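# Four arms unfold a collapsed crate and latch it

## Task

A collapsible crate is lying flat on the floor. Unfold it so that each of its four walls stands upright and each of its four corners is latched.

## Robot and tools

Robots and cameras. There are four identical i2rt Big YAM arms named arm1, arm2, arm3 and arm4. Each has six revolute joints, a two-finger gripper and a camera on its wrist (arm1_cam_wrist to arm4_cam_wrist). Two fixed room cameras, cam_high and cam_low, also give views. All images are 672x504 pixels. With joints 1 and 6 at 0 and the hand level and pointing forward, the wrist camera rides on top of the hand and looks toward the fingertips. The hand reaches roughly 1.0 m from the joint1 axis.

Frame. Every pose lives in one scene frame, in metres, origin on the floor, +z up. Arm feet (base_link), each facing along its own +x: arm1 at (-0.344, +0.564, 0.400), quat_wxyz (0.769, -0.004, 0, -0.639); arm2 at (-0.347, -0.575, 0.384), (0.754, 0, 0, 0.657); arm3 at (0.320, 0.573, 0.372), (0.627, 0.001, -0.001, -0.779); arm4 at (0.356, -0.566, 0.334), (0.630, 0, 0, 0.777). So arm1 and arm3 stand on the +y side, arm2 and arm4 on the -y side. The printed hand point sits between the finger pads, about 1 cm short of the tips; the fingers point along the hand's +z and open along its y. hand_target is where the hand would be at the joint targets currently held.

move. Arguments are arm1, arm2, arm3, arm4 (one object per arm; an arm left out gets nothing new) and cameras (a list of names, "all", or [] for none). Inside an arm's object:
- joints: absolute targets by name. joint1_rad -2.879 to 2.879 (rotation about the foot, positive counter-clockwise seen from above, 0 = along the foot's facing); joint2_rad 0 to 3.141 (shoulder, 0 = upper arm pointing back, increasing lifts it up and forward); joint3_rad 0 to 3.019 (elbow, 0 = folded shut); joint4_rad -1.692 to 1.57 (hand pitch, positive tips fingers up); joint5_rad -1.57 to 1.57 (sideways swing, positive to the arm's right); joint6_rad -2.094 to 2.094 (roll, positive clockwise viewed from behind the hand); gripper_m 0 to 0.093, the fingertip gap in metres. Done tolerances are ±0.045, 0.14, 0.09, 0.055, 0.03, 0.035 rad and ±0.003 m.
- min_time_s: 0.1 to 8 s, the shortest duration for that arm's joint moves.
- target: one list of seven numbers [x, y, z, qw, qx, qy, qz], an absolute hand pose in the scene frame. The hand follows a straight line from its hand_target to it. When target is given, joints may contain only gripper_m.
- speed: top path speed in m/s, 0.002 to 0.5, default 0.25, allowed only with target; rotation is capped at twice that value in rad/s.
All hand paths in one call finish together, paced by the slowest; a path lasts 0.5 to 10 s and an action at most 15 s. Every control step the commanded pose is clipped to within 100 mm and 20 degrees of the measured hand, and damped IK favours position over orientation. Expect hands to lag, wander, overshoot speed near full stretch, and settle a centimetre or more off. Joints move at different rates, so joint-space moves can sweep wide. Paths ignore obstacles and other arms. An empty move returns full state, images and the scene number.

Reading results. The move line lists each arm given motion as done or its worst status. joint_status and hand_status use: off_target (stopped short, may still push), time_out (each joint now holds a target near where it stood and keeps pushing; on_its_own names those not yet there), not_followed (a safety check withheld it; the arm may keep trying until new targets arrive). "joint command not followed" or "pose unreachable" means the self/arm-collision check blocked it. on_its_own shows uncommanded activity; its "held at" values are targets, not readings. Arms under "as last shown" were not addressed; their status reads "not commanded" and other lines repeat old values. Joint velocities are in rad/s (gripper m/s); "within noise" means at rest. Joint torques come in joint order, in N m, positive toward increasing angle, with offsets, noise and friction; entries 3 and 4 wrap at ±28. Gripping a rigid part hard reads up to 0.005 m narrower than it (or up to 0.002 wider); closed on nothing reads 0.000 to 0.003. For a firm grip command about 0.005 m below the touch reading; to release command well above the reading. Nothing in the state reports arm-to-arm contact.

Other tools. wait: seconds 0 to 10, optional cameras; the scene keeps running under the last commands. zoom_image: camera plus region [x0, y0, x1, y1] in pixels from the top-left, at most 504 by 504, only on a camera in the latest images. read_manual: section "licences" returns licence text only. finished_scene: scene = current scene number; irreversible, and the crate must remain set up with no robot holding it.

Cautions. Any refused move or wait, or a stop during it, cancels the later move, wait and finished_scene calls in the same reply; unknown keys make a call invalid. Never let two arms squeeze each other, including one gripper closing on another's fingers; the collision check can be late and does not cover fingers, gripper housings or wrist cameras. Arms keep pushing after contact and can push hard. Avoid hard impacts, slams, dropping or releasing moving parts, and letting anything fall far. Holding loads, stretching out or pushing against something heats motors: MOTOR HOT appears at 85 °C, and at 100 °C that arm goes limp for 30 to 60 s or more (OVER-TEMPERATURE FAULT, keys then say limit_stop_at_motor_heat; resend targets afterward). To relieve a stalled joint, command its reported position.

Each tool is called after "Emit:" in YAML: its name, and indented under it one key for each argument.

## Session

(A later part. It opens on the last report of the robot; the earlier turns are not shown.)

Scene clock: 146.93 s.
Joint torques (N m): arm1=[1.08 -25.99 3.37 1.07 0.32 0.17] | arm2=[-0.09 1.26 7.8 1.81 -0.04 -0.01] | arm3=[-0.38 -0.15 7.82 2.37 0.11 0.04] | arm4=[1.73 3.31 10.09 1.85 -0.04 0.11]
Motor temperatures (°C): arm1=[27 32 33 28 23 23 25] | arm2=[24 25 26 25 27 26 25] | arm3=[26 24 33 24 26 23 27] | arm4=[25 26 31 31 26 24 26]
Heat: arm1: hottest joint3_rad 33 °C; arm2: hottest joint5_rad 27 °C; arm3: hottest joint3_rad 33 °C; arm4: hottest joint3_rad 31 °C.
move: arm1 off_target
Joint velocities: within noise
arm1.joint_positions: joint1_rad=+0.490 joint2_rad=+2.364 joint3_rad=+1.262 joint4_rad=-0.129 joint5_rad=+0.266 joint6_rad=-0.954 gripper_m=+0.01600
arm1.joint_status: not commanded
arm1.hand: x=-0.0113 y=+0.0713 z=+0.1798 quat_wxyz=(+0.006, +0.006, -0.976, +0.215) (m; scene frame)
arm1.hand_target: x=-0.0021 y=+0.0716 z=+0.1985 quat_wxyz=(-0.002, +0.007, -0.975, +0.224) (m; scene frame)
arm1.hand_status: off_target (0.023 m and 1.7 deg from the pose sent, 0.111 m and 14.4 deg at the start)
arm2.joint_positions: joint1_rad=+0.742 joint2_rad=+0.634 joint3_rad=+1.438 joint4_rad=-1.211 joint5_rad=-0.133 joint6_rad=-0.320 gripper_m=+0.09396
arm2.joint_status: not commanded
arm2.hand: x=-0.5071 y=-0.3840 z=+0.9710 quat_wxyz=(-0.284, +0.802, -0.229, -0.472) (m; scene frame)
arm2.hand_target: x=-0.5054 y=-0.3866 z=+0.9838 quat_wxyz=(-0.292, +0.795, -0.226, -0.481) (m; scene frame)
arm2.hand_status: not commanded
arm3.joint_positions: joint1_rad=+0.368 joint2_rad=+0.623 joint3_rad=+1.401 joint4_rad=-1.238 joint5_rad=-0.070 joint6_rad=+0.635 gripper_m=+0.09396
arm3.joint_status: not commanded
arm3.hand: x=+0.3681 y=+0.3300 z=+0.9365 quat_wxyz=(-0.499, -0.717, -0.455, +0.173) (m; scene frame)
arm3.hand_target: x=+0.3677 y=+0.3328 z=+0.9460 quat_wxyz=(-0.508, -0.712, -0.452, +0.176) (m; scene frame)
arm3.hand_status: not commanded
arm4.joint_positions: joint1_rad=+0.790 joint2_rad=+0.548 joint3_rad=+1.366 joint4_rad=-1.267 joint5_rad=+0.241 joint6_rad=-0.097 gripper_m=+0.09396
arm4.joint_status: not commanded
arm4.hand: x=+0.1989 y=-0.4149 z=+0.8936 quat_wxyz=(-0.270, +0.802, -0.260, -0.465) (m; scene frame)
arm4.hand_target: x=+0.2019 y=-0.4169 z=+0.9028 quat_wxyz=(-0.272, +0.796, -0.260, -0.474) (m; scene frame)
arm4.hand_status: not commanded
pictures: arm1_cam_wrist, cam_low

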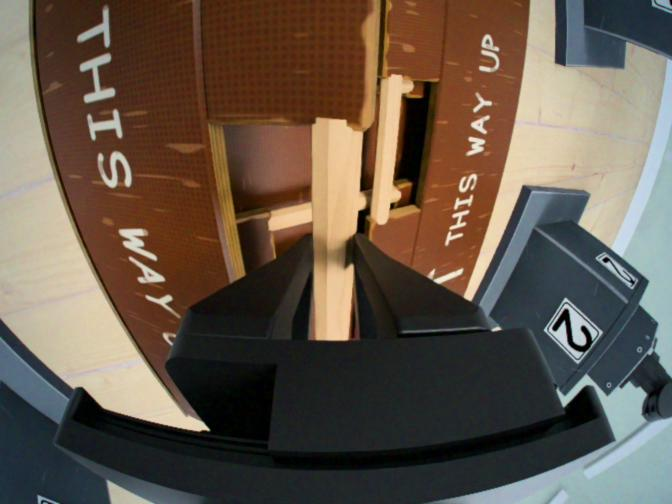

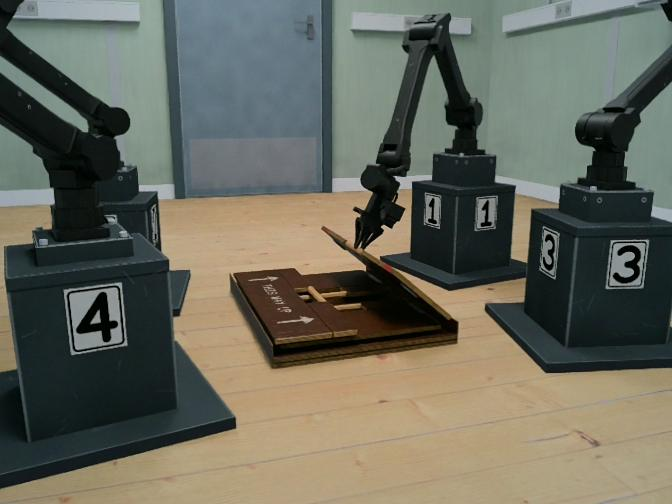

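Emit:
move:
  arm1: {"target": [0.0, 0.158, 0.251, 0.002, -0.0075, 0.930, -0.367], "speed": 0.12}
  cameras: ["arm1_cam_wrist", "cam_low"]

Scene clock: 151.47 s.
Joint torques (N m): arm1=[0.79 -22.59 2.07 1.72 0.54 0.24] | arm2=[-0.03 1.26 7.8 1.81 -0.04 -0.01] | arm3=[-0.73 -0.15 7.66 2.36 0.12 0.01] | arm4=[1.73 3.25 10.09 1.87 -0.04 0.11]
Motor temperatures (°C): arm1=[27 33 33 28 23 23 25] | arm2=[24 25 26 25 27 26 25] | arm3=[26 24 33 24 26 23 27] | arm4=[25 26 32 31 26 24 26]
Heat: arm1: hottest joint2_rad 33 °C; arm2: hottest joint5_rad 27 °C; arm3: hottest joint3_rad 33 °C; arm4: hottest joint3_rad 32 °C.
move: arm1 off_target
Joint velocities: within noise
arm1.joint_positions: joint1_rad=+0.662 joint2_rad=+2.206 joint3_rad=+0.927 joint4_rad=+0.230 joint5_rad=+0.534 joint6_rad=-0.882 gripper_m=+0.01508
arm1.joint_status: not commanded
arm1.hand: x=-0.0130 y=+0.1506 z=+0.2354 quat_wxyz=(+0.014, +0.006, -0.933, +0.359) (m; scene frame)
arm1.hand_target: x=-0.0032 y=+0.1541 z=+0.2509 quat_wxyz=(+0.000, +0.006, -0.930, +0.368) (m; scene frame)
arm1.hand_status: off_target (0.022 m and 2.1 deg from the pose sent, 0.113 m and 18.2 deg at the start)
arm2, arm3, arm4: as last shown
pictures: arm1_cam_wrist, cam_low

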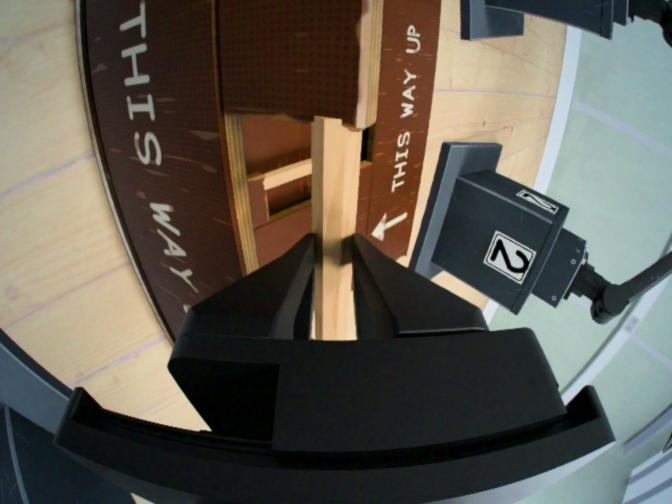

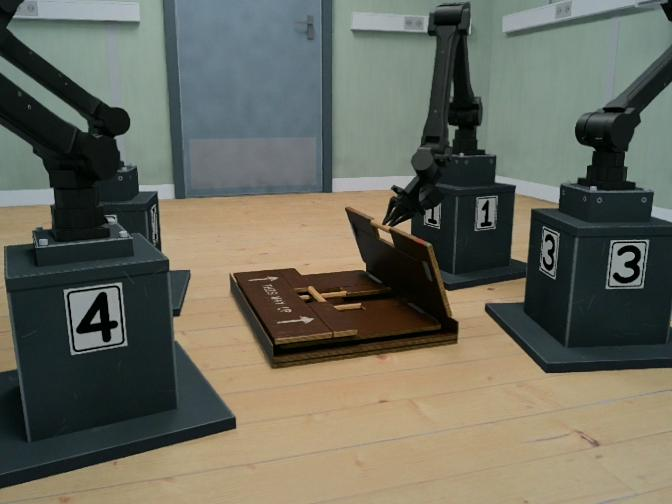

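Emit:
move:
  arm1: {"target": [0.0, 0.214, 0.252, 0.002, -0.0075, 0.899, -0.445], "speed": 0.1}
  cameras: ["arm1_cam_wrist", "cam_low", "cam_high"]

Emit:
zoom_image:
  camera: "cam_low"
  region: [220, 150, 500, 380]

Emit:
zoom_image:
  camera: "cam_high"
  region: [240, 220, 430, 410]

Scene clock: 154.53 s.
Joint torques (N m): arm1=[1.55 -17.49 2.45 2.66 0.48 0.23] | arm2=[-0.09 1.2 7.82 1.84 -0.04 -0.01] | arm3=[-0.67 -0.21 7.92 2.39 0.1 -0.01] | arm4=[1.73 3.31 10.07 1.85 -0.04 0.11]
Motor temperatures (°C): arm1=[27 33 33 28 23 23 25] | arm2=[24 25 26 25 27 26 25] | arm3=[26 24 33 24 26 23 27] | arm4=[25 26 32 31 26 24 26]
Heat: arm1: hottest joint2_rad 33 °C; arm2: hottest joint5_rad 27 °C; arm3: hottest joint3_rad 33 °C; arm4: hottest joint3_rad 32 °C.
move: arm1 off_target
Joint velocities: within noise
arm1.joint_positions: joint1_rad=+0.812 joint2_rad=+2.200 joint3_rad=+0.784 joint4_rad=+0.425 joint5_rad=+0.729 joint6_rad=-0.814 gripper_m=+0.01306
arm1.joint_status: not commanded
arm1.hand: x=-0.0135 y=+0.2105 z=+0.2488 quat_wxyz=(+0.016, +0.007, -0.900, +0.436) (m; scene frame)
arm1.hand_target: x=+0.0000 y=+0.2135 z=+0.2530 quat_wxyz=(-0.002, +0.007, -0.896, +0.444) (m; scene frame)
arm1.hand_status: off_target (0.014 m and 2.3 deg from the pose sent, 0.067 m and 10.8 deg at the start)
arm2, arm3, arm4: as last shown
pictures: arm1_cam_wrist, cam_high, cam_low

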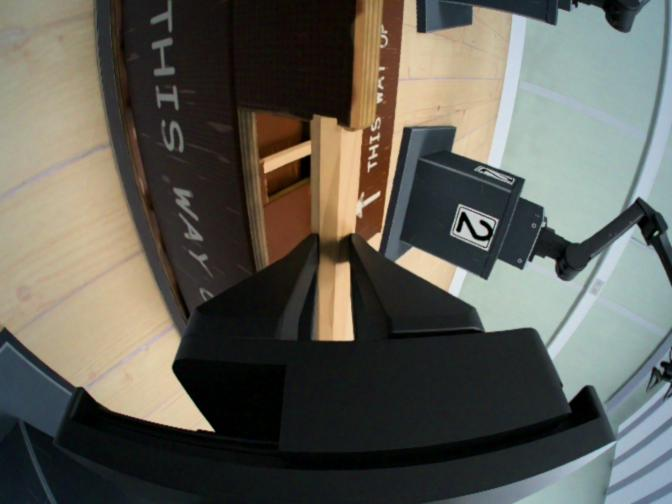

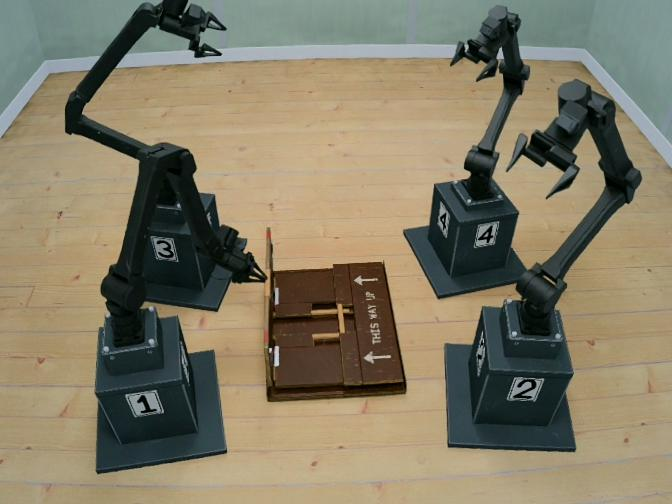

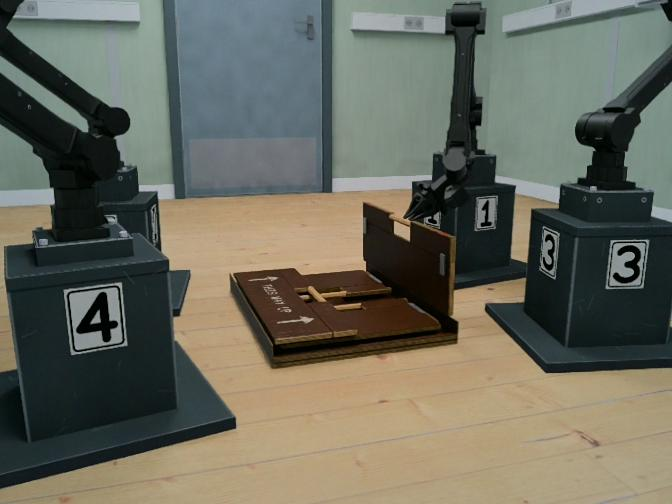

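Scaled by 1.800 from the camera's 672x504 image, which has a finer 960x720 frame.

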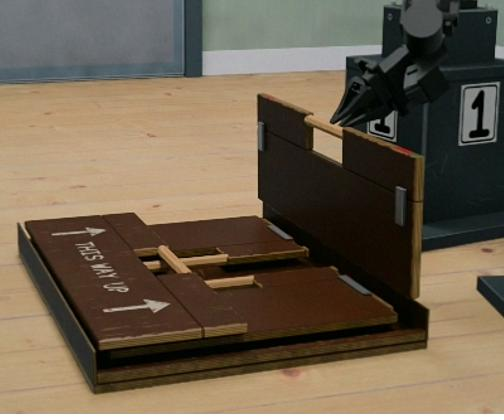

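Scaled by 2.653 from the camera's 672x504 image, which has a finer 960x720 frame.

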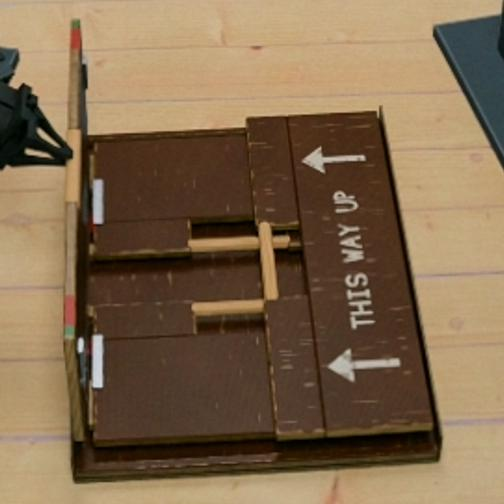

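Emit:
move:
  arm4: {"joints": {"joint1_rad": 0.41, "joint2_rad": 2.38, "joint3_rad": 1.81, "joint4_rad": -0.945, "joint5_rad": 0.0, "joint6_rad": -0.96, "gripper_m": 0.052}, "min_time_s": 3}
  cameras: ["arm4_cam_wrist", "cam_low"]

Emit:
zoom_image:
  camera: "arm4_cam_wrist"
  region: [210, 0, 500, 290]

Scene clock: 162.90 s.
Joint torques (N m): arm1=[1.03 -17.55 2.33 2.95 0.53 0.2] | arm2=[-0.09 1.32 7.82 1.83 -0.04 -0.01] | arm3=[-0.26 -0.44 7.82 2.29 0.12 0] | arm4=[1.61 -23.36 11.49 0.27 -0.23 -0.11]
Motor temperatures (°C): arm1=[27 33 32 28 23 23 25] | arm2=[24 25 26 25 27 26 25] | arm3=[26 24 33 24 26 23 27] | arm4=[25 26 32 31 26 25 26]
Heat: arm1: hottest joint2_rad 33 °C; arm2: hottest joint5_rad 27 °C; arm3: hottest joint3_rad 33 °C; arm4: hottest joint3_rad 32 °C.
move: arm4 done
Joint velocities: arm1=[-0.005 -0.005 -0.012 -0.012 0.051 0.007 0.023] | arm2=[within noise] | arm3=[within noise] | arm4=[within noise]
arm1.joint_positions: joint1_rad=+0.812 joint2_rad=+2.202 joint3_rad=+0.784 joint4_rad=+0.426 joint5_rad=+0.729 joint6_rad=-0.814 gripper_m=+0.01315
arm1.joint_status: not commanded
arm1.hand: x=-0.0137 y=+0.2106 z=+0.2483 quat_wxyz=(+0.016, +0.007, -0.900, +0.436) (m; scene frame)
arm1.hand_target: x=-0.0002 y=+0.2136 z=+0.2525 quat_wxyz=(-0.002, +0.008, -0.896, +0.444) (m; scene frame)
arm1.hand_status: not commanded
arm2, arm3: as last shown
arm4.joint_positions: joint1_rad=+0.405 joint2_rad=+2.389 joint3_rad=+1.771 joint4_rad=-0.953 joint5_rad=+0.011 joint6_rad=-0.932 gripper_m=+0.05207
arm4.joint_status: all done
arm4.hand: x=-0.0197 y=-0.0282 z=+0.2051 quat_wxyz=(-0.003, +1.000, -0.013, +0.004) (m; scene frame)
arm4.hand_target: x=-0.0313 y=-0.0129 z=+0.2151 quat_wxyz=(-0.021, +1.000, -0.003, -0.009) (m; scene frame)
arm4.hand_status: not commanded
pictures: arm4_cam_wrist, cam_low

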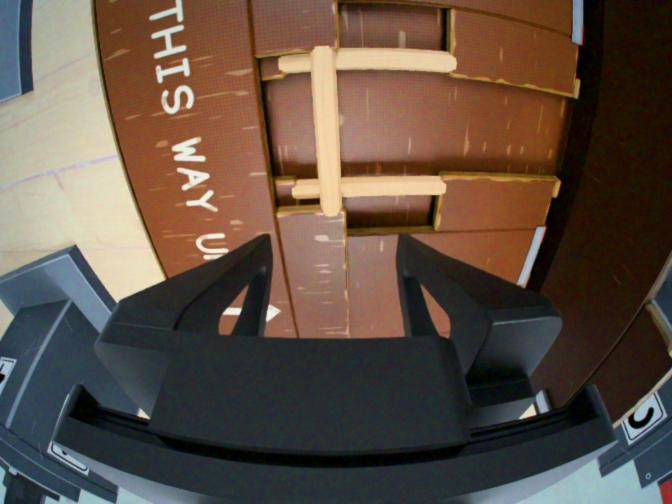

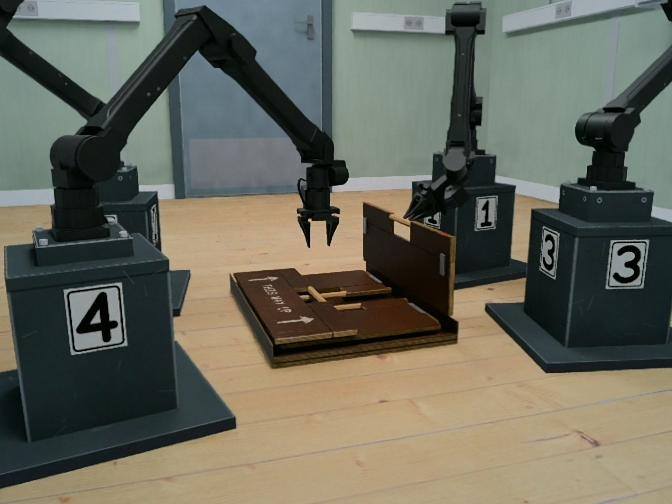

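Scaled by 1.738 from the camera's 672x504 image, which has a finer 960x720 frame.

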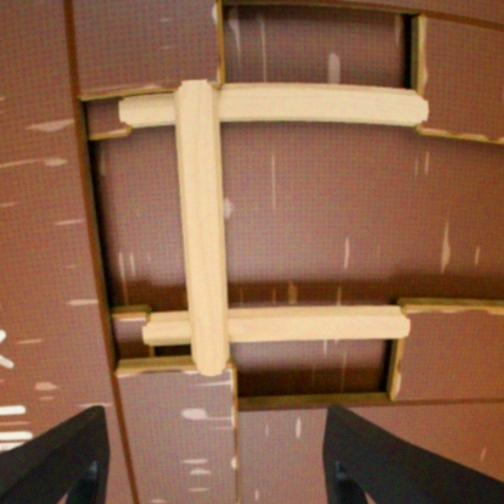

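Emit:
move:
  arm4: {"target": [-0.031, -0.019, 0.092, -0.018, 1.0, 0.012, -0.013], "speed": 0.2}
  cameras: ["arm4_cam_wrist", "cam_low"]

Emit:
zoom_image:
  camera: "arm4_cam_wrist"
  region: [210, 90, 460, 340]

Emit:
zoom_image:
  camera: "cam_low"
  region: [250, 190, 400, 340]

Scene clock: 172.40 s.
Joint torques (N m): arm1=[1.61 -18.02 2.29 2.85 0.54 0.18] | arm2=[-0.09 1.26 7.8 1.81 -0.04 -0.01] | arm3=[-0.56 -0.15 7.87 2.37 0.12 0.01] | arm4=[1.96 -22.95 10.11 0.24 -0.24 -0.11]
Motor temperatures (°C): arm1=[27 33 32 28 23 23 25] | arm2=[24 25 26 25 27 26 25] | arm3=[26 24 33 24 26 23 27] | arm4=[25 28 32 30 26 25 26]
Heat: arm1: hottest joint2_rad 33 °C; arm2: hottest joint5_rad 27 °C; arm3: hottest joint3_rad 33 °C; arm4: hottest joint3_rad 32 °C.
move: arm4 off_target
Joint velocities: arm1=[-0.005 -0.015 -0.017 -0.002 -0.037 -0.051 0.005] | arm2=[within noise] | arm3=[within noise] | arm4=[within noise]
arm1, arm2, arm3: as last shown
arm1.joint_positions: joint1_rad=+0.812 joint2_rad=+2.202 joint3_rad=+0.784 joint4_rad=+0.426 joint5_rad=+0.729 joint6_rad=-0.814 gripper_m=+0.01334
arm4.joint_positions: joint1_rad=+0.399 joint2_rad=+2.581 joint3_rad=+1.799 joint4_rad=-0.772 joint5_rad=+0.000 joint6_rad=-0.966 gripper_m=+0.05207
arm4.joint_status: not commanded
arm4.hand: x=-0.0167 y=-0.0288 z=+0.0918 quat_wxyz=(-0.007, +1.000, +0.001, -0.005) (m; scene frame)
arm4.hand_target: x=-0.0269 y=-0.0181 z=+0.0925 quat_wxyz=(-0.018, +1.000, +0.011, -0.014) (m; scene frame)
arm4.hand_status: off_target (0.017 m and 2.0 deg from the pose sent, 0.114 m and 3.9 deg at the start)
pictures: arm4_cam_wrist, cam_low

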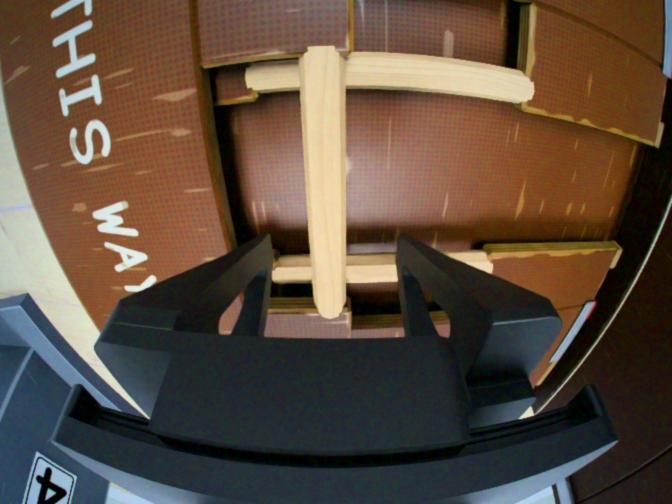

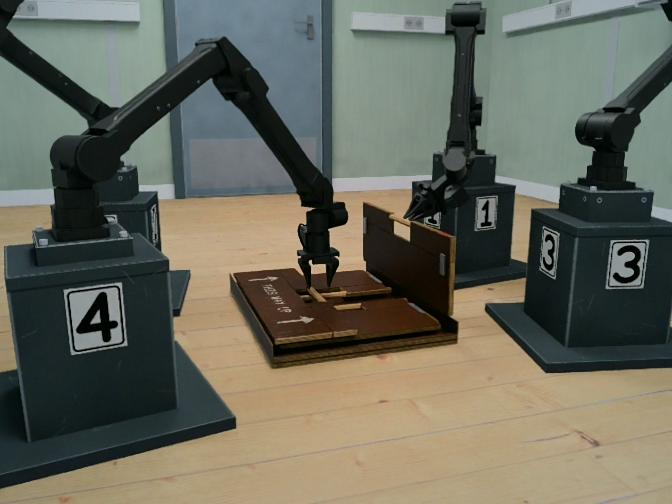

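Scaled by 2.016 from the camera's 672x504 image, which has a finer 960x720 frame.

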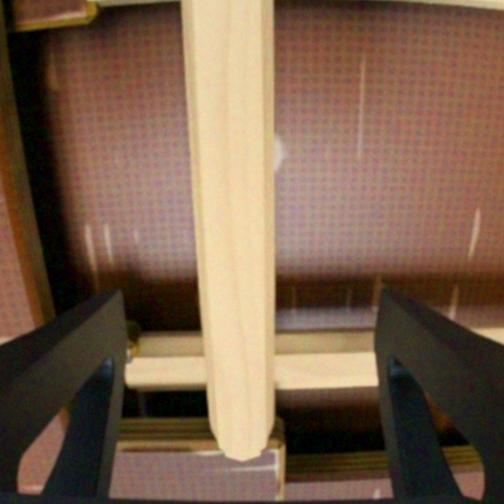

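Scaled by 3.360 from the camera's 672x504 image, which has a finer 960x720 frame.

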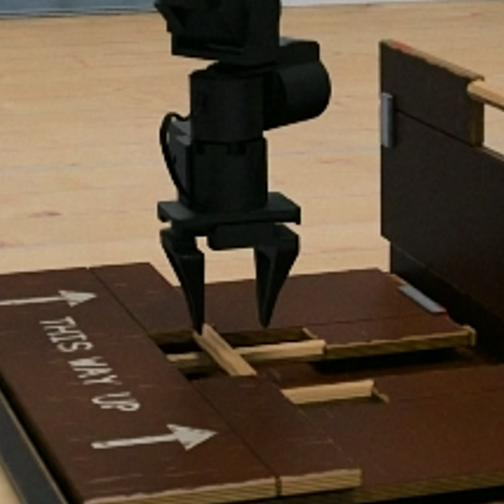

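Emit:
move:
  arm4: {"target": [-0.027, -0.021, 0.055, -0.018, 1.0, 0.012, -0.012], "speed": 0.12}
  cameras: ["arm4_cam_wrist", "cam_low"]

Emit:
zoom_image:
  camera: "cam_low"
  region: [250, 190, 400, 340]

Scene clock: 174.83 s.
Joint torques (N m): arm1=[1.38 -17.73 2.39 2.85 0.51 0.19] | arm2=[-0.03 1.26 7.82 1.84 -0.04 -0.01] | arm3=[-0.56 0.03 7.76 2.29 0.12 0.02] | arm4=[2.2 -22.01 10.06 0.32 -0.14 -0.08]
Motor temperatures (°C): arm1=[27 33 31 28 23 23 25] | arm2=[24 25 26 25 27 26 25] | arm3=[26 24 33 24 26 23 27] | arm4=[25 28 32 30 26 25 26]
Heat: arm1: hottest joint2_rad 33 °C; arm2: hottest joint5_rad 27 °C; arm3: hottest joint3_rad 33 °C; arm4: hottest joint3_rad 32 °C.
move: arm4 off_target
Joint velocities: within noise
arm1, arm2, arm3: as last shown
arm1.joint_positions: joint1_rad=+0.812 joint2_rad=+2.202 joint3_rad=+0.784 joint4_rad=+0.426 joint5_rad=+0.729 joint6_rad=-0.814 gripper_m=+0.01302
arm4.joint_positions: joint1_rad=+0.399 joint2_rad=+2.639 joint3_rad=+1.827 joint4_rad=-0.732 joint5_rad=+0.000 joint6_rad=-0.966 gripper_m=+0.05207
arm4.joint_status: not commanded
arm4.hand: x=-0.0177 y=-0.0274 z=+0.0626 quat_wxyz=(-0.011, +1.000, +0.001, -0.008) (m; scene frame)
arm4.hand_target: x=-0.0270 y=-0.0208 z=+0.0561 quat_wxyz=(-0.019, +1.000, +0.012, -0.013) (m; scene frame)
arm4.hand_status: off_target (0.014 m and 1.6 deg from the pose sent, 0.039 m and 2.0 deg at the start)
pictures: arm4_cam_wrist, cam_low

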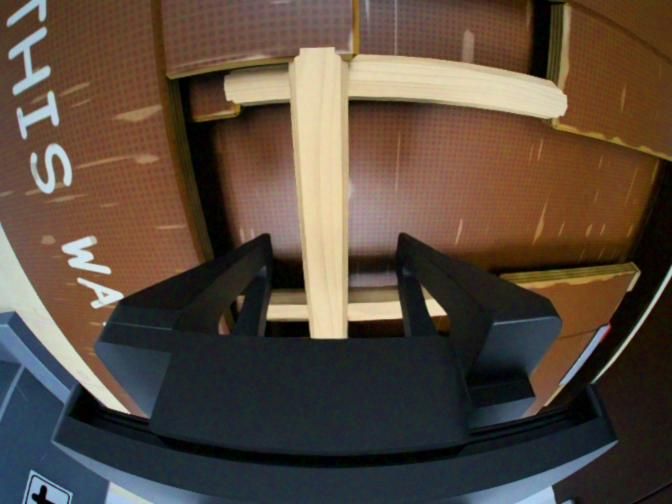

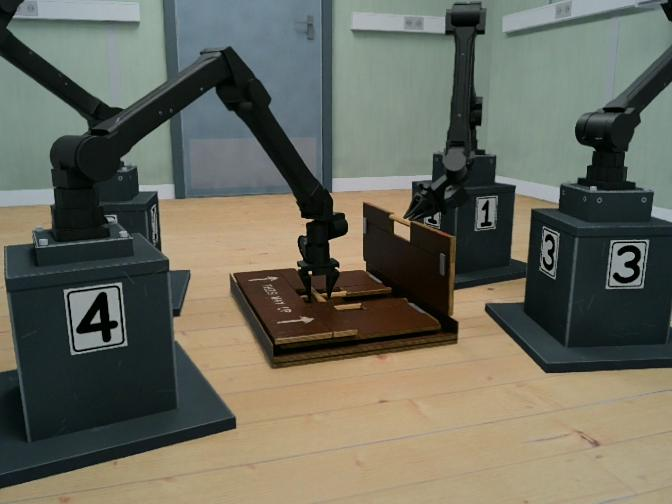

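Scaled by 3.360 from the camera's 672x504 image, which has a finer 960x720 frame.

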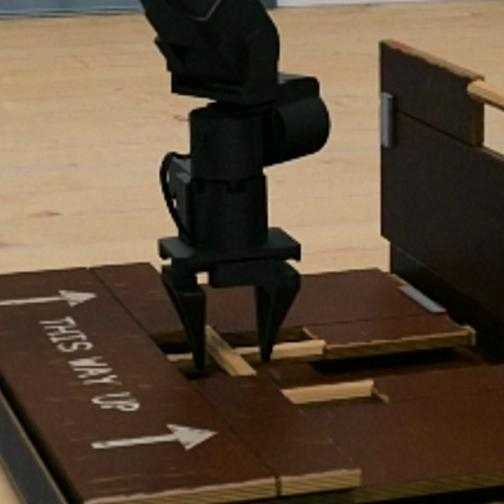

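Emit:
move:
  arm4: {"joints": {"gripper_m": 0.013}}
  cameras: ["arm4_cam_wrist"]

Scene clock: 176.50 s.
Joint torques (N m): arm1=[1.44 -17.85 2.32 2.77 0.56 0.23] | arm2=[-0.09 1.26 7.8 1.83 -0.03 -0.01] | arm3=[-0.73 0.15 7.8 2.28 0.15 0.01] | arm4=[2.2 -22.12 10.03 0.49 -0.11 -0.05]
Motor temperatures (°C): arm1=[27 33 31 28 23 23 25] | arm2=[24 25 26 25 27 26 25] | arm3=[26 24 33 24 26 23 27] | arm4=[25 28 32 30 26 25 26]
Heat: arm1: hottest joint2_rad 33 °C; arm2: hottest joint5_rad 27 °C; arm3: hottest joint3_rad 33 °C; arm4: hottest joint3_rad 32 °C.
move: arm4 off_target
Joint velocities: within noise
arm1, arm2, arm3: as last shown
arm1.joint_positions: joint1_rad=+0.812 joint2_rad=+2.202 joint3_rad=+0.784 joint4_rad=+0.426 joint5_rad=+0.729 joint6_rad=-0.814 gripper_m=+0.01333
arm4.joint_positions: joint1_rad=+0.402 joint2_rad=+2.641 joint3_rad=+1.825 joint4_rad=-0.738 joint5_rad=-0.004 joint6_rad=-0.973 gripper_m=+0.01676
arm4.joint_status: gripper_m off_target (ended at +0.01678, target +0.01300)
arm4.hand: x=-0.0183 y=-0.0314 z=+0.0612 quat_wxyz=(-0.006, +1.000, +0.006, -0.007) (m; scene frame)
arm4.hand_target: x=-0.0283 y=-0.0238 z=+0.0549 quat_wxyz=(-0.016, +1.000, +0.016, -0.013) (m; scene frame)
arm4.hand_status: not commanded
pictures: arm4_cam_wrist

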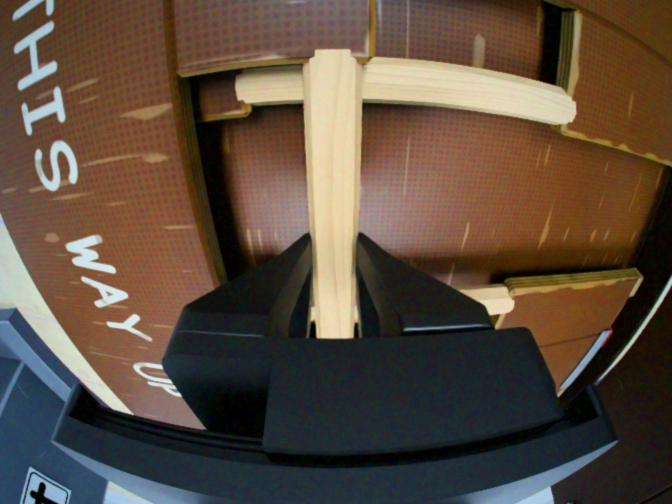

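Emit:
move:
  arm4: {"target": [-0.028, -0.041, 0.16, -0.132, 0.9925, 0.013, -0.012], "speed": 0.12}
  cameras: ["cam_low"]

Scene clock: 180.77 s.
Joint torques (N m): arm1=[1.2 -17.61 2.43 2.73 0.49 0.2] | arm2=[-0.09 1.26 7.82 1.83 -0.04 -0.01] | arm3=[-0.67 -0.5 7.83 2.43 0.12 0.03] | arm4=[2.37 -26.29 6.37 0.01 -0.04 0.26]
Motor temperatures (°C): arm1=[27 33 31 28 23 23 25] | arm2=[24 25 26 25 27 26 25] | arm3=[26 24 33 24 26 23 27] | arm4=[25 28 32 30 26 25 27]
Heat: arm1: hottest joint2_rad 33 °C; arm2: hottest joint5_rad 27 °C; arm3: hottest joint3_rad 33 °C; arm4: hottest joint3_rad 32 °C.
move: arm4 off_target
Joint velocities: within noise
arm1, arm2, arm3: as last shown
arm1.joint_positions: joint1_rad=+0.812 joint2_rad=+2.202 joint3_rad=+0.784 joint4_rad=+0.426 joint5_rad=+0.729 joint6_rad=-0.814 gripper_m=+0.01336
arm4.joint_positions: joint1_rad=+0.453 joint2_rad=+2.414 joint3_rad=+1.537 joint4_rad=-0.496 joint5_rad=+0.148 joint6_rad=-0.949 gripper_m=+0.01658
arm4.joint_status: not commanded
arm4.hand: x=-0.0178 y=-0.0430 z=+0.1313 quat_wxyz=(-0.123, +0.992, +0.012, +0.000) (m; scene frame)
arm4.hand_target: x=-0.0284 y=-0.0375 z=+0.1592 quat_wxyz=(-0.137, +0.990, +0.008, -0.012) (m; scene frame)
arm4.hand_status: off_target (0.031 m and 1.7 deg from the pose sent, 0.100 m and 14.5 deg at the start)
pictures: cam_low

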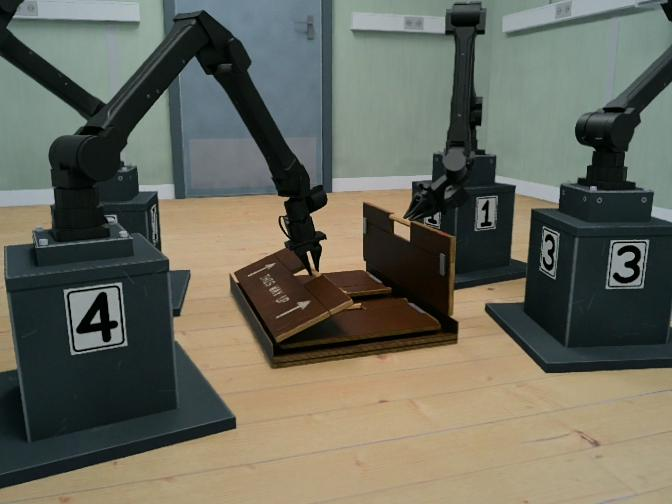

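Emit:
move:
  arm4: {"target": [-0.028, -0.1025, 0.236, -0.277, 0.961, 0.013, -0.012], "speed": 0.15}

Emit:
move:
  arm4: {"target": [-0.028, -0.170, 0.261, -0.384, 0.923, 0.013, -0.012], "speed": 0.15}
  cameras: ["cam_low", "arm4_cam_wrist"]

Scene clock: 183.50 s.
Joint torques (N m): arm1=[1.44 -17.26 2.35 2.78 0.52 0.23] | arm2=[-0.03 1.32 7.8 1.81 -0.03 -0.01] | arm3=[-0.73 0.32 7.76 2.45 0.11 0.04] | arm4=[2.78 -22.36 5.9 0.79 0.19 0.22]
Motor temperatures (°C): arm1=[27 33 31 28 23 23 25] | arm2=[24 25 26 25 27 26 25] | arm3=[26 24 33 24 26 23 27] | arm4=[25 28 32 30 26 25 27]
Heat: arm1: hottest joint2_rad 33 °C; arm2: hottest joint5_rad 27 °C; arm3: hottest joint3_rad 33 °C; arm4: hottest joint3_rad 32 °C.
move: arm4 off_target
Joint velocities: within noise
arm1: as last shown
arm1.joint_positions: joint1_rad=+0.812 joint2_rad=+2.202 joint3_rad=+0.784 joint4_rad=+0.426 joint5_rad=+0.729 joint6_rad=-0.814 gripper_m=+0.01327
arm2.joint_positions: joint1_rad=+0.742 joint2_rad=+0.634 joint3_rad=+1.438 joint4_rad=-1.211 joint5_rad=-0.133 joint6_rad=-0.320 gripper_m=+0.09396
arm2.joint_status: not commanded
arm2.hand: x=-0.5071 y=-0.3840 z=+0.9710 quat_wxyz=(-0.284, +0.802, -0.229, -0.472) (m; scene frame)
arm2.hand_target: x=-0.5054 y=-0.3866 z=+0.9838 quat_wxyz=(-0.292, +0.795, -0.226, -0.481) (m; scene frame)
arm2.hand_status: not commanded
arm3.joint_positions: joint1_rad=+0.368 joint2_rad=+0.623 joint3_rad=+1.401 joint4_rad=-1.238 joint5_rad=-0.070 joint6_rad=+0.635 gripper_m=+0.09396
arm3.joint_status: not commanded
arm3.hand: x=+0.3681 y=+0.3300 z=+0.9365 quat_wxyz=(-0.499, -0.717, -0.455, +0.173) (m; scene frame)
arm3.hand_target: x=+0.3677 y=+0.3328 z=+0.9460 quat_wxyz=(-0.508, -0.712, -0.452, +0.176) (m; scene frame)
arm3.hand_status: not commanded
arm4.joint_positions: joint1_rad=+0.571 joint2_rad=+2.144 joint3_rad=+1.178 joint4_rad=-0.210 joint5_rad=+0.355 joint6_rad=-0.890 gripper_m=+0.01600
arm4.joint_status: not commanded
arm4.hand: x=-0.0170 y=-0.1017 z=+0.2132 quat_wxyz=(-0.259, +0.966, +0.013, +0.000) (m; scene frame)
arm4.hand_target: x=-0.0275 y=-0.1017 z=+0.2356 quat_wxyz=(-0.273, +0.962, +0.012, -0.013) (m; scene frame)
arm4.hand_status: off_target (0.025 m and 2.5 deg from the pose sent, 0.121 m and 18.1 deg at the start)
pictures: none

Scene clock: 184.97 s.
Joint torques (N m): arm1=[1.32 -17.85 2.32 2.74 0.49 0.21] | arm2=[-0.03 1.26 7.8 1.83 -0.04 -0.01] | arm3=[-0.73 0.15 7.9 2.43 0.14 0] | arm4=[3.49 -19.49 4.89 1.2 0.23 0.24]
Motor temperatures (°C): arm1=[27 32 31 28 23 23 25] | arm2=[24 25 26 25 27 26 25] | arm3=[26 24 33 24 26 23 27] | arm4=[25 29 32 30 26 25 27]
Heat: arm1: hottest joint2_rad 32 °C; arm2: hottest joint5_rad 27 °C; arm3: hottest joint3_rad 33 °C; arm4: hottest joint3_rad 32 °C.
move: arm4 off_target
Joint velocities: within noise
arm1, arm2, arm3: as last shown
arm1.joint_positions: joint1_rad=+0.812 joint2_rad=+2.202 joint3_rad=+0.784 joint4_rad=+0.426 joint5_rad=+0.729 joint6_rad=-0.814 gripper_m=+0.01301
arm4.joint_positions: joint1_rad=+0.715 joint2_rad=+2.041 joint3_rad=+0.949 joint4_rad=+0.049 joint5_rad=+0.588 joint6_rad=-0.837 gripper_m=+0.01593
arm4.joint_status: not commanded
arm4.hand: x=-0.0164 y=-0.1629 z=+0.2439 quat_wxyz=(-0.375, +0.927, +0.012, +0.005) (m; scene frame)
arm4.hand_target: x=-0.0286 y=-0.1689 z=+0.2611 quat_wxyz=(-0.385, +0.923, +0.014, -0.012) (m; scene frame)
arm4.hand_status: off_target (0.022 m and 2.2 deg from the pose sent, 0.084 m and 15.2 deg at the start)
pictures: arm4_cam_wrist, cam_low

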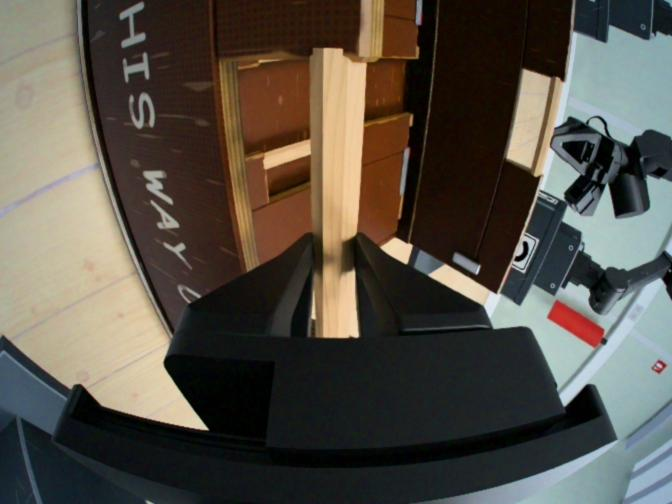

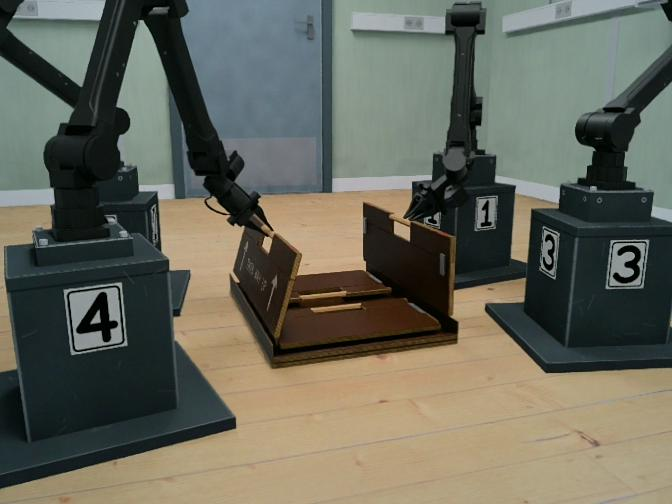

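Emit:
move:
  arm4: {"target": [-0.028, -0.219, 0.260, -0.448, 0.894, 0.013, -0.012], "speed": 0.1}
  cameras: ["cam_low", "arm4_cam_wrist", "cam_high"]

Emit:
zoom_image:
  camera: "cam_low"
  region: [210, 170, 480, 390]

Emit:
zoom_image:
  camera: "cam_high"
  region: [240, 220, 430, 410]

Scene clock: 187.50 s.
Joint torques (N m): arm1=[1.03 -18.02 2.39 2.66 0.52 0.18] | arm2=[-0.03 1.26 7.82 1.84 -0.03 -0.01] | arm3=[-0.32 0.03 8.05 2.33 0.12 -0.01] | arm4=[3.9 -17.32 4 1.43 0.02 0.28]
Motor temperatures (°C): arm1=[27 32 31 28 23 23 26] | arm2=[24 25 26 25 27 26 25] | arm3=[26 24 33 24 26 23 27] | arm4=[25 29 31 30 26 25 27]
Heat: arm1: hottest joint2_rad 32 °C; arm2: hottest joint5_rad 27 °C; arm3: hottest joint3_rad 33 °C; arm4: hottest joint3_rad 31 °C.
move: arm4 off_target
Joint velocities: within noise
arm1, arm2, arm3: as last shown
arm1.joint_positions: joint1_rad=+0.812 joint2_rad=+2.202 joint3_rad=+0.784 joint4_rad=+0.426 joint5_rad=+0.729 joint6_rad=-0.814 gripper_m=+0.01335
arm4.joint_positions: joint1_rad=+0.830 joint2_rad=+2.036 joint3_rad=+0.839 joint4_rad=+0.210 joint5_rad=+0.766 joint6_rad=-0.791 gripper_m=+0.01591
arm4.joint_status: not commanded
arm4.hand: x=-0.0147 y=-0.2072 z=+0.2507 quat_wxyz=(-0.446, +0.895, +0.008, +0.009) (m; scene frame)
arm4.hand_target: x=-0.0267 y=-0.2172 z=+0.2604 quat_wxyz=(-0.450, +0.893, +0.012, -0.010) (m; scene frame)
arm4.hand_status: off_target (0.020 m and 2.5 deg from the pose sent, 0.060 m and 9.4 deg at the start)
pictures: arm4_cam_wrist, cam_high, cam_low

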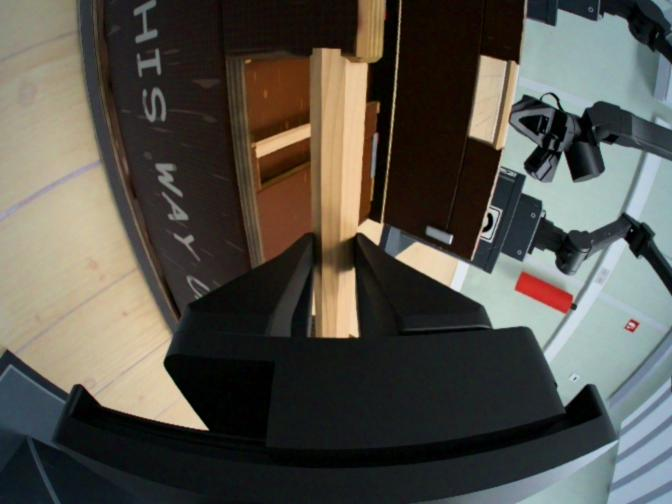

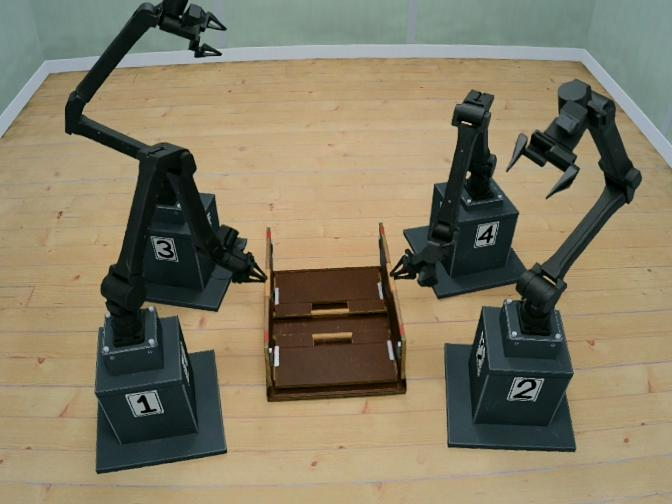

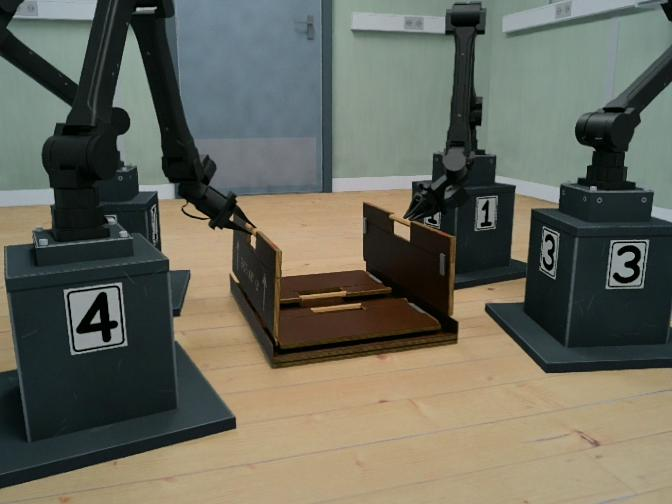

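Scaled by 1.867 from the camera's 672x504 image, which has a finer 960x720 frame.

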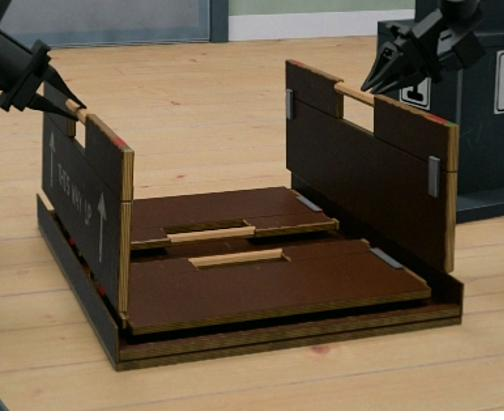

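Scaled by 2.653 from the camera's 672x504 image, which has a finer 960x720 frame.

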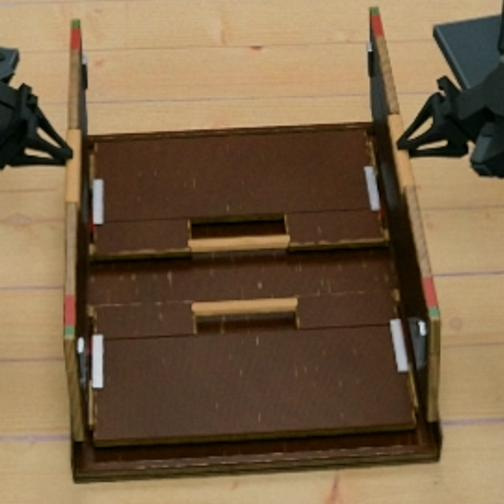

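Emit:
move:
  arm3: {"joints": {"joint1_rad": -0.249, "joint2_rad": 2.18, "joint3_rad": 1.77, "joint4_rad": -1.12, "joint5_rad": 0.0, "joint6_rad": -0.464, "gripper_m": 0.045}, "min_time_s": 3}
  arm2: {"joints": {"joint1_rad": -0.146, "joint2_rad": 2.02, "joint3_rad": 1.64, "joint4_rad": -1.145, "joint5_rad": 0.0, "joint6_rad": -0.283, "gripper_m": 0.045}, "min_time_s": 3}
  cameras: ["arm3_cam_wrist", "arm2_cam_wrist", "cam_high", "cam_low"]

Emit:
zoom_image:
  camera: "arm3_cam_wrist"
  region: [210, 0, 500, 290]

Scene clock: 208.63 s.
Joint torques (N m): arm1=[1.73 -17.96 2.43 2.78 0.48 0.2] | arm2=[0.32 -21.89 9.62 0.73 0.06 0.07] | arm3=[-0.09 -19.25 9.89 0.83 0.19 -0.04] | arm4=[3.9 -17.32 4.01 1.4 0.02 0.28]
Motor temperatures (°C): arm1=[27 32 30 28 23 23 26] | arm2=[24 25 27 25 27 26 25] | arm3=[26 24 33 24 26 23 27] | arm4=[25 29 30 30 26 25 28]
Heat: arm1: hottest joint2_rad 32 °C; arm2: hottest joint3_rad 27 °C; arm3: hottest joint3_rad 33 °C; arm4: hottest joint3_rad 30 °C.
move: arm2 done; arm3 done
Joint velocities: within noise
arm1.joint_positions: joint1_rad=+0.812 joint2_rad=+2.202 joint3_rad=+0.784 joint4_rad=+0.426 joint5_rad=+0.729 joint6_rad=-0.814 gripper_m=+0.01336
arm1.joint_status: not commanded
arm1.hand: x=-0.0137 y=+0.2106 z=+0.2483 quat_wxyz=(+0.016, +0.007, -0.900, +0.436) (m; scene frame)
arm1.hand_target: x=-0.0002 y=+0.2136 z=+0.2525 quat_wxyz=(-0.002, +0.008, -0.896, +0.444) (m; scene frame)
arm1.hand_status: not commanded
arm2.joint_positions: joint1_rad=-0.143 joint2_rad=+2.041 joint3_rad=+1.598 joint4_rad=-1.157 joint5_rad=-0.002 joint6_rad=-0.282 gripper_m=+0.04513
arm2.joint_status: all done
arm2.hand: x=-0.1836 y=-0.0064 z=+0.4102 quat_wxyz=(+0.013, +0.708, -0.706, +0.006) (m; scene frame)
arm2.hand_target: x=-0.1817 y=+0.0153 z=+0.4314 quat_wxyz=(-0.016, +0.707, -0.706, -0.009) (m; scene frame)
arm2.hand_status: not commanded
arm3.joint_positions: joint1_rad=-0.255 joint2_rad=+2.177 joint3_rad=+1.723 joint4_rad=-1.132 joint5_rad=-0.003 joint6_rad=-0.453 gripper_m=+0.04512
arm3.joint_status: all done
arm3.hand: x=+0.0337 y=+0.0090 z=+0.3581 quat_wxyz=(+0.000, -0.713, -0.701, -0.009) (m; scene frame)
arm3.hand_target: x=+0.0243 y=-0.0085 z=+0.3648 quat_wxyz=(-0.006, -0.709, -0.705, +0.013) (m; scene frame)
arm3.hand_status: not commanded
arm4: as last shown
pictures: arm2_cam_wrist, arm3_cam_wrist, cam_high, cam_low

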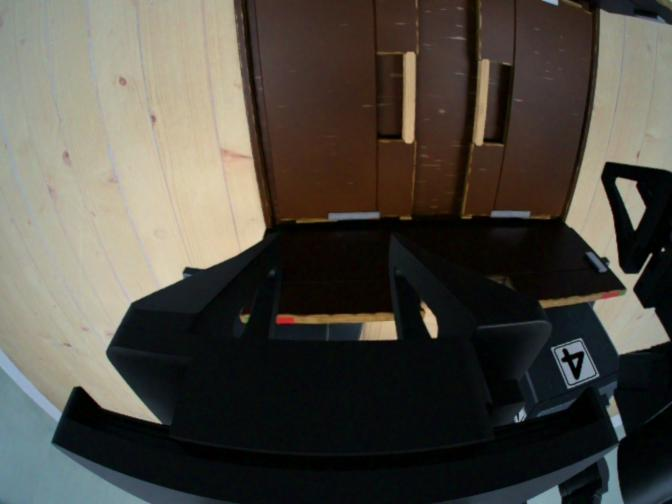

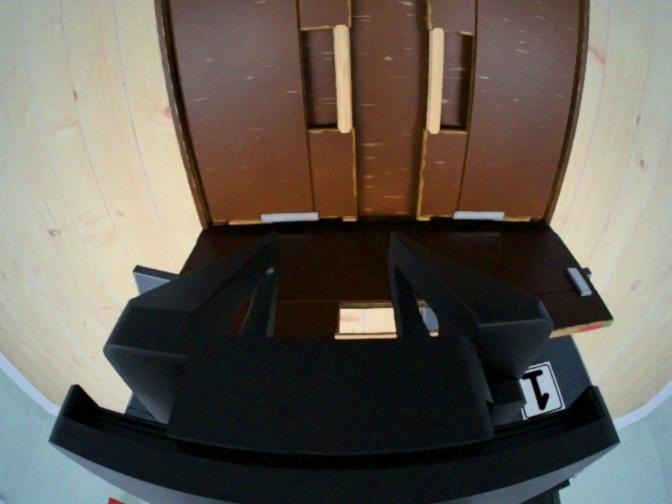

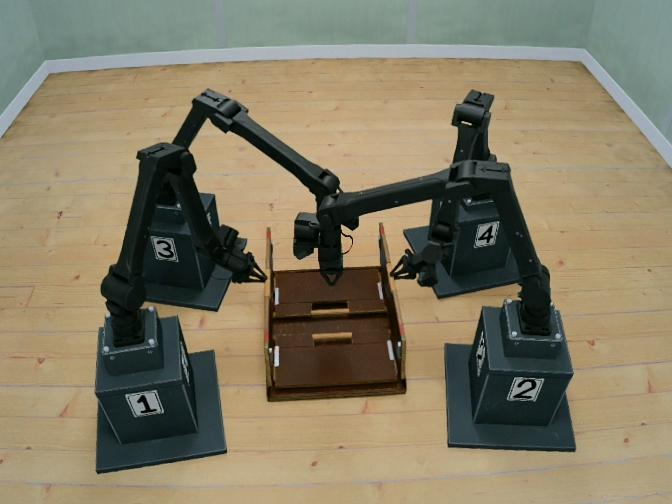

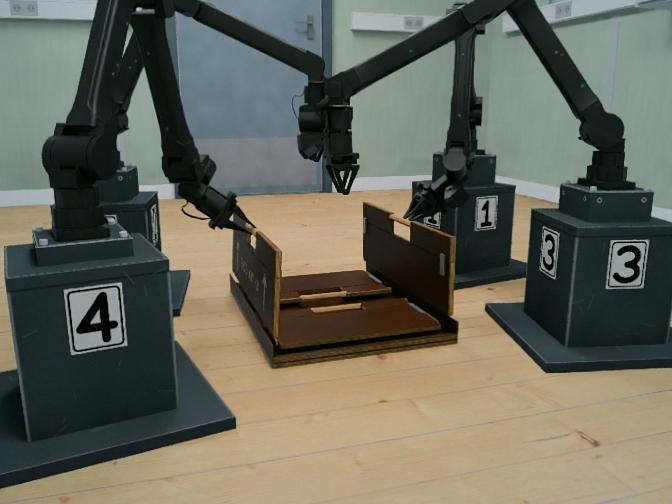

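Scaled by 1.738 from the camera's 672x504 image, which has a finer 960x720 frame.

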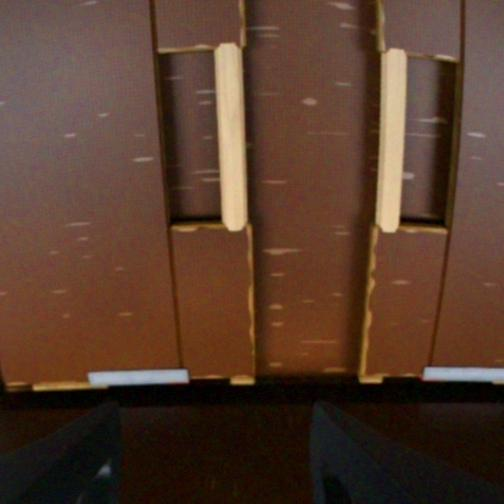

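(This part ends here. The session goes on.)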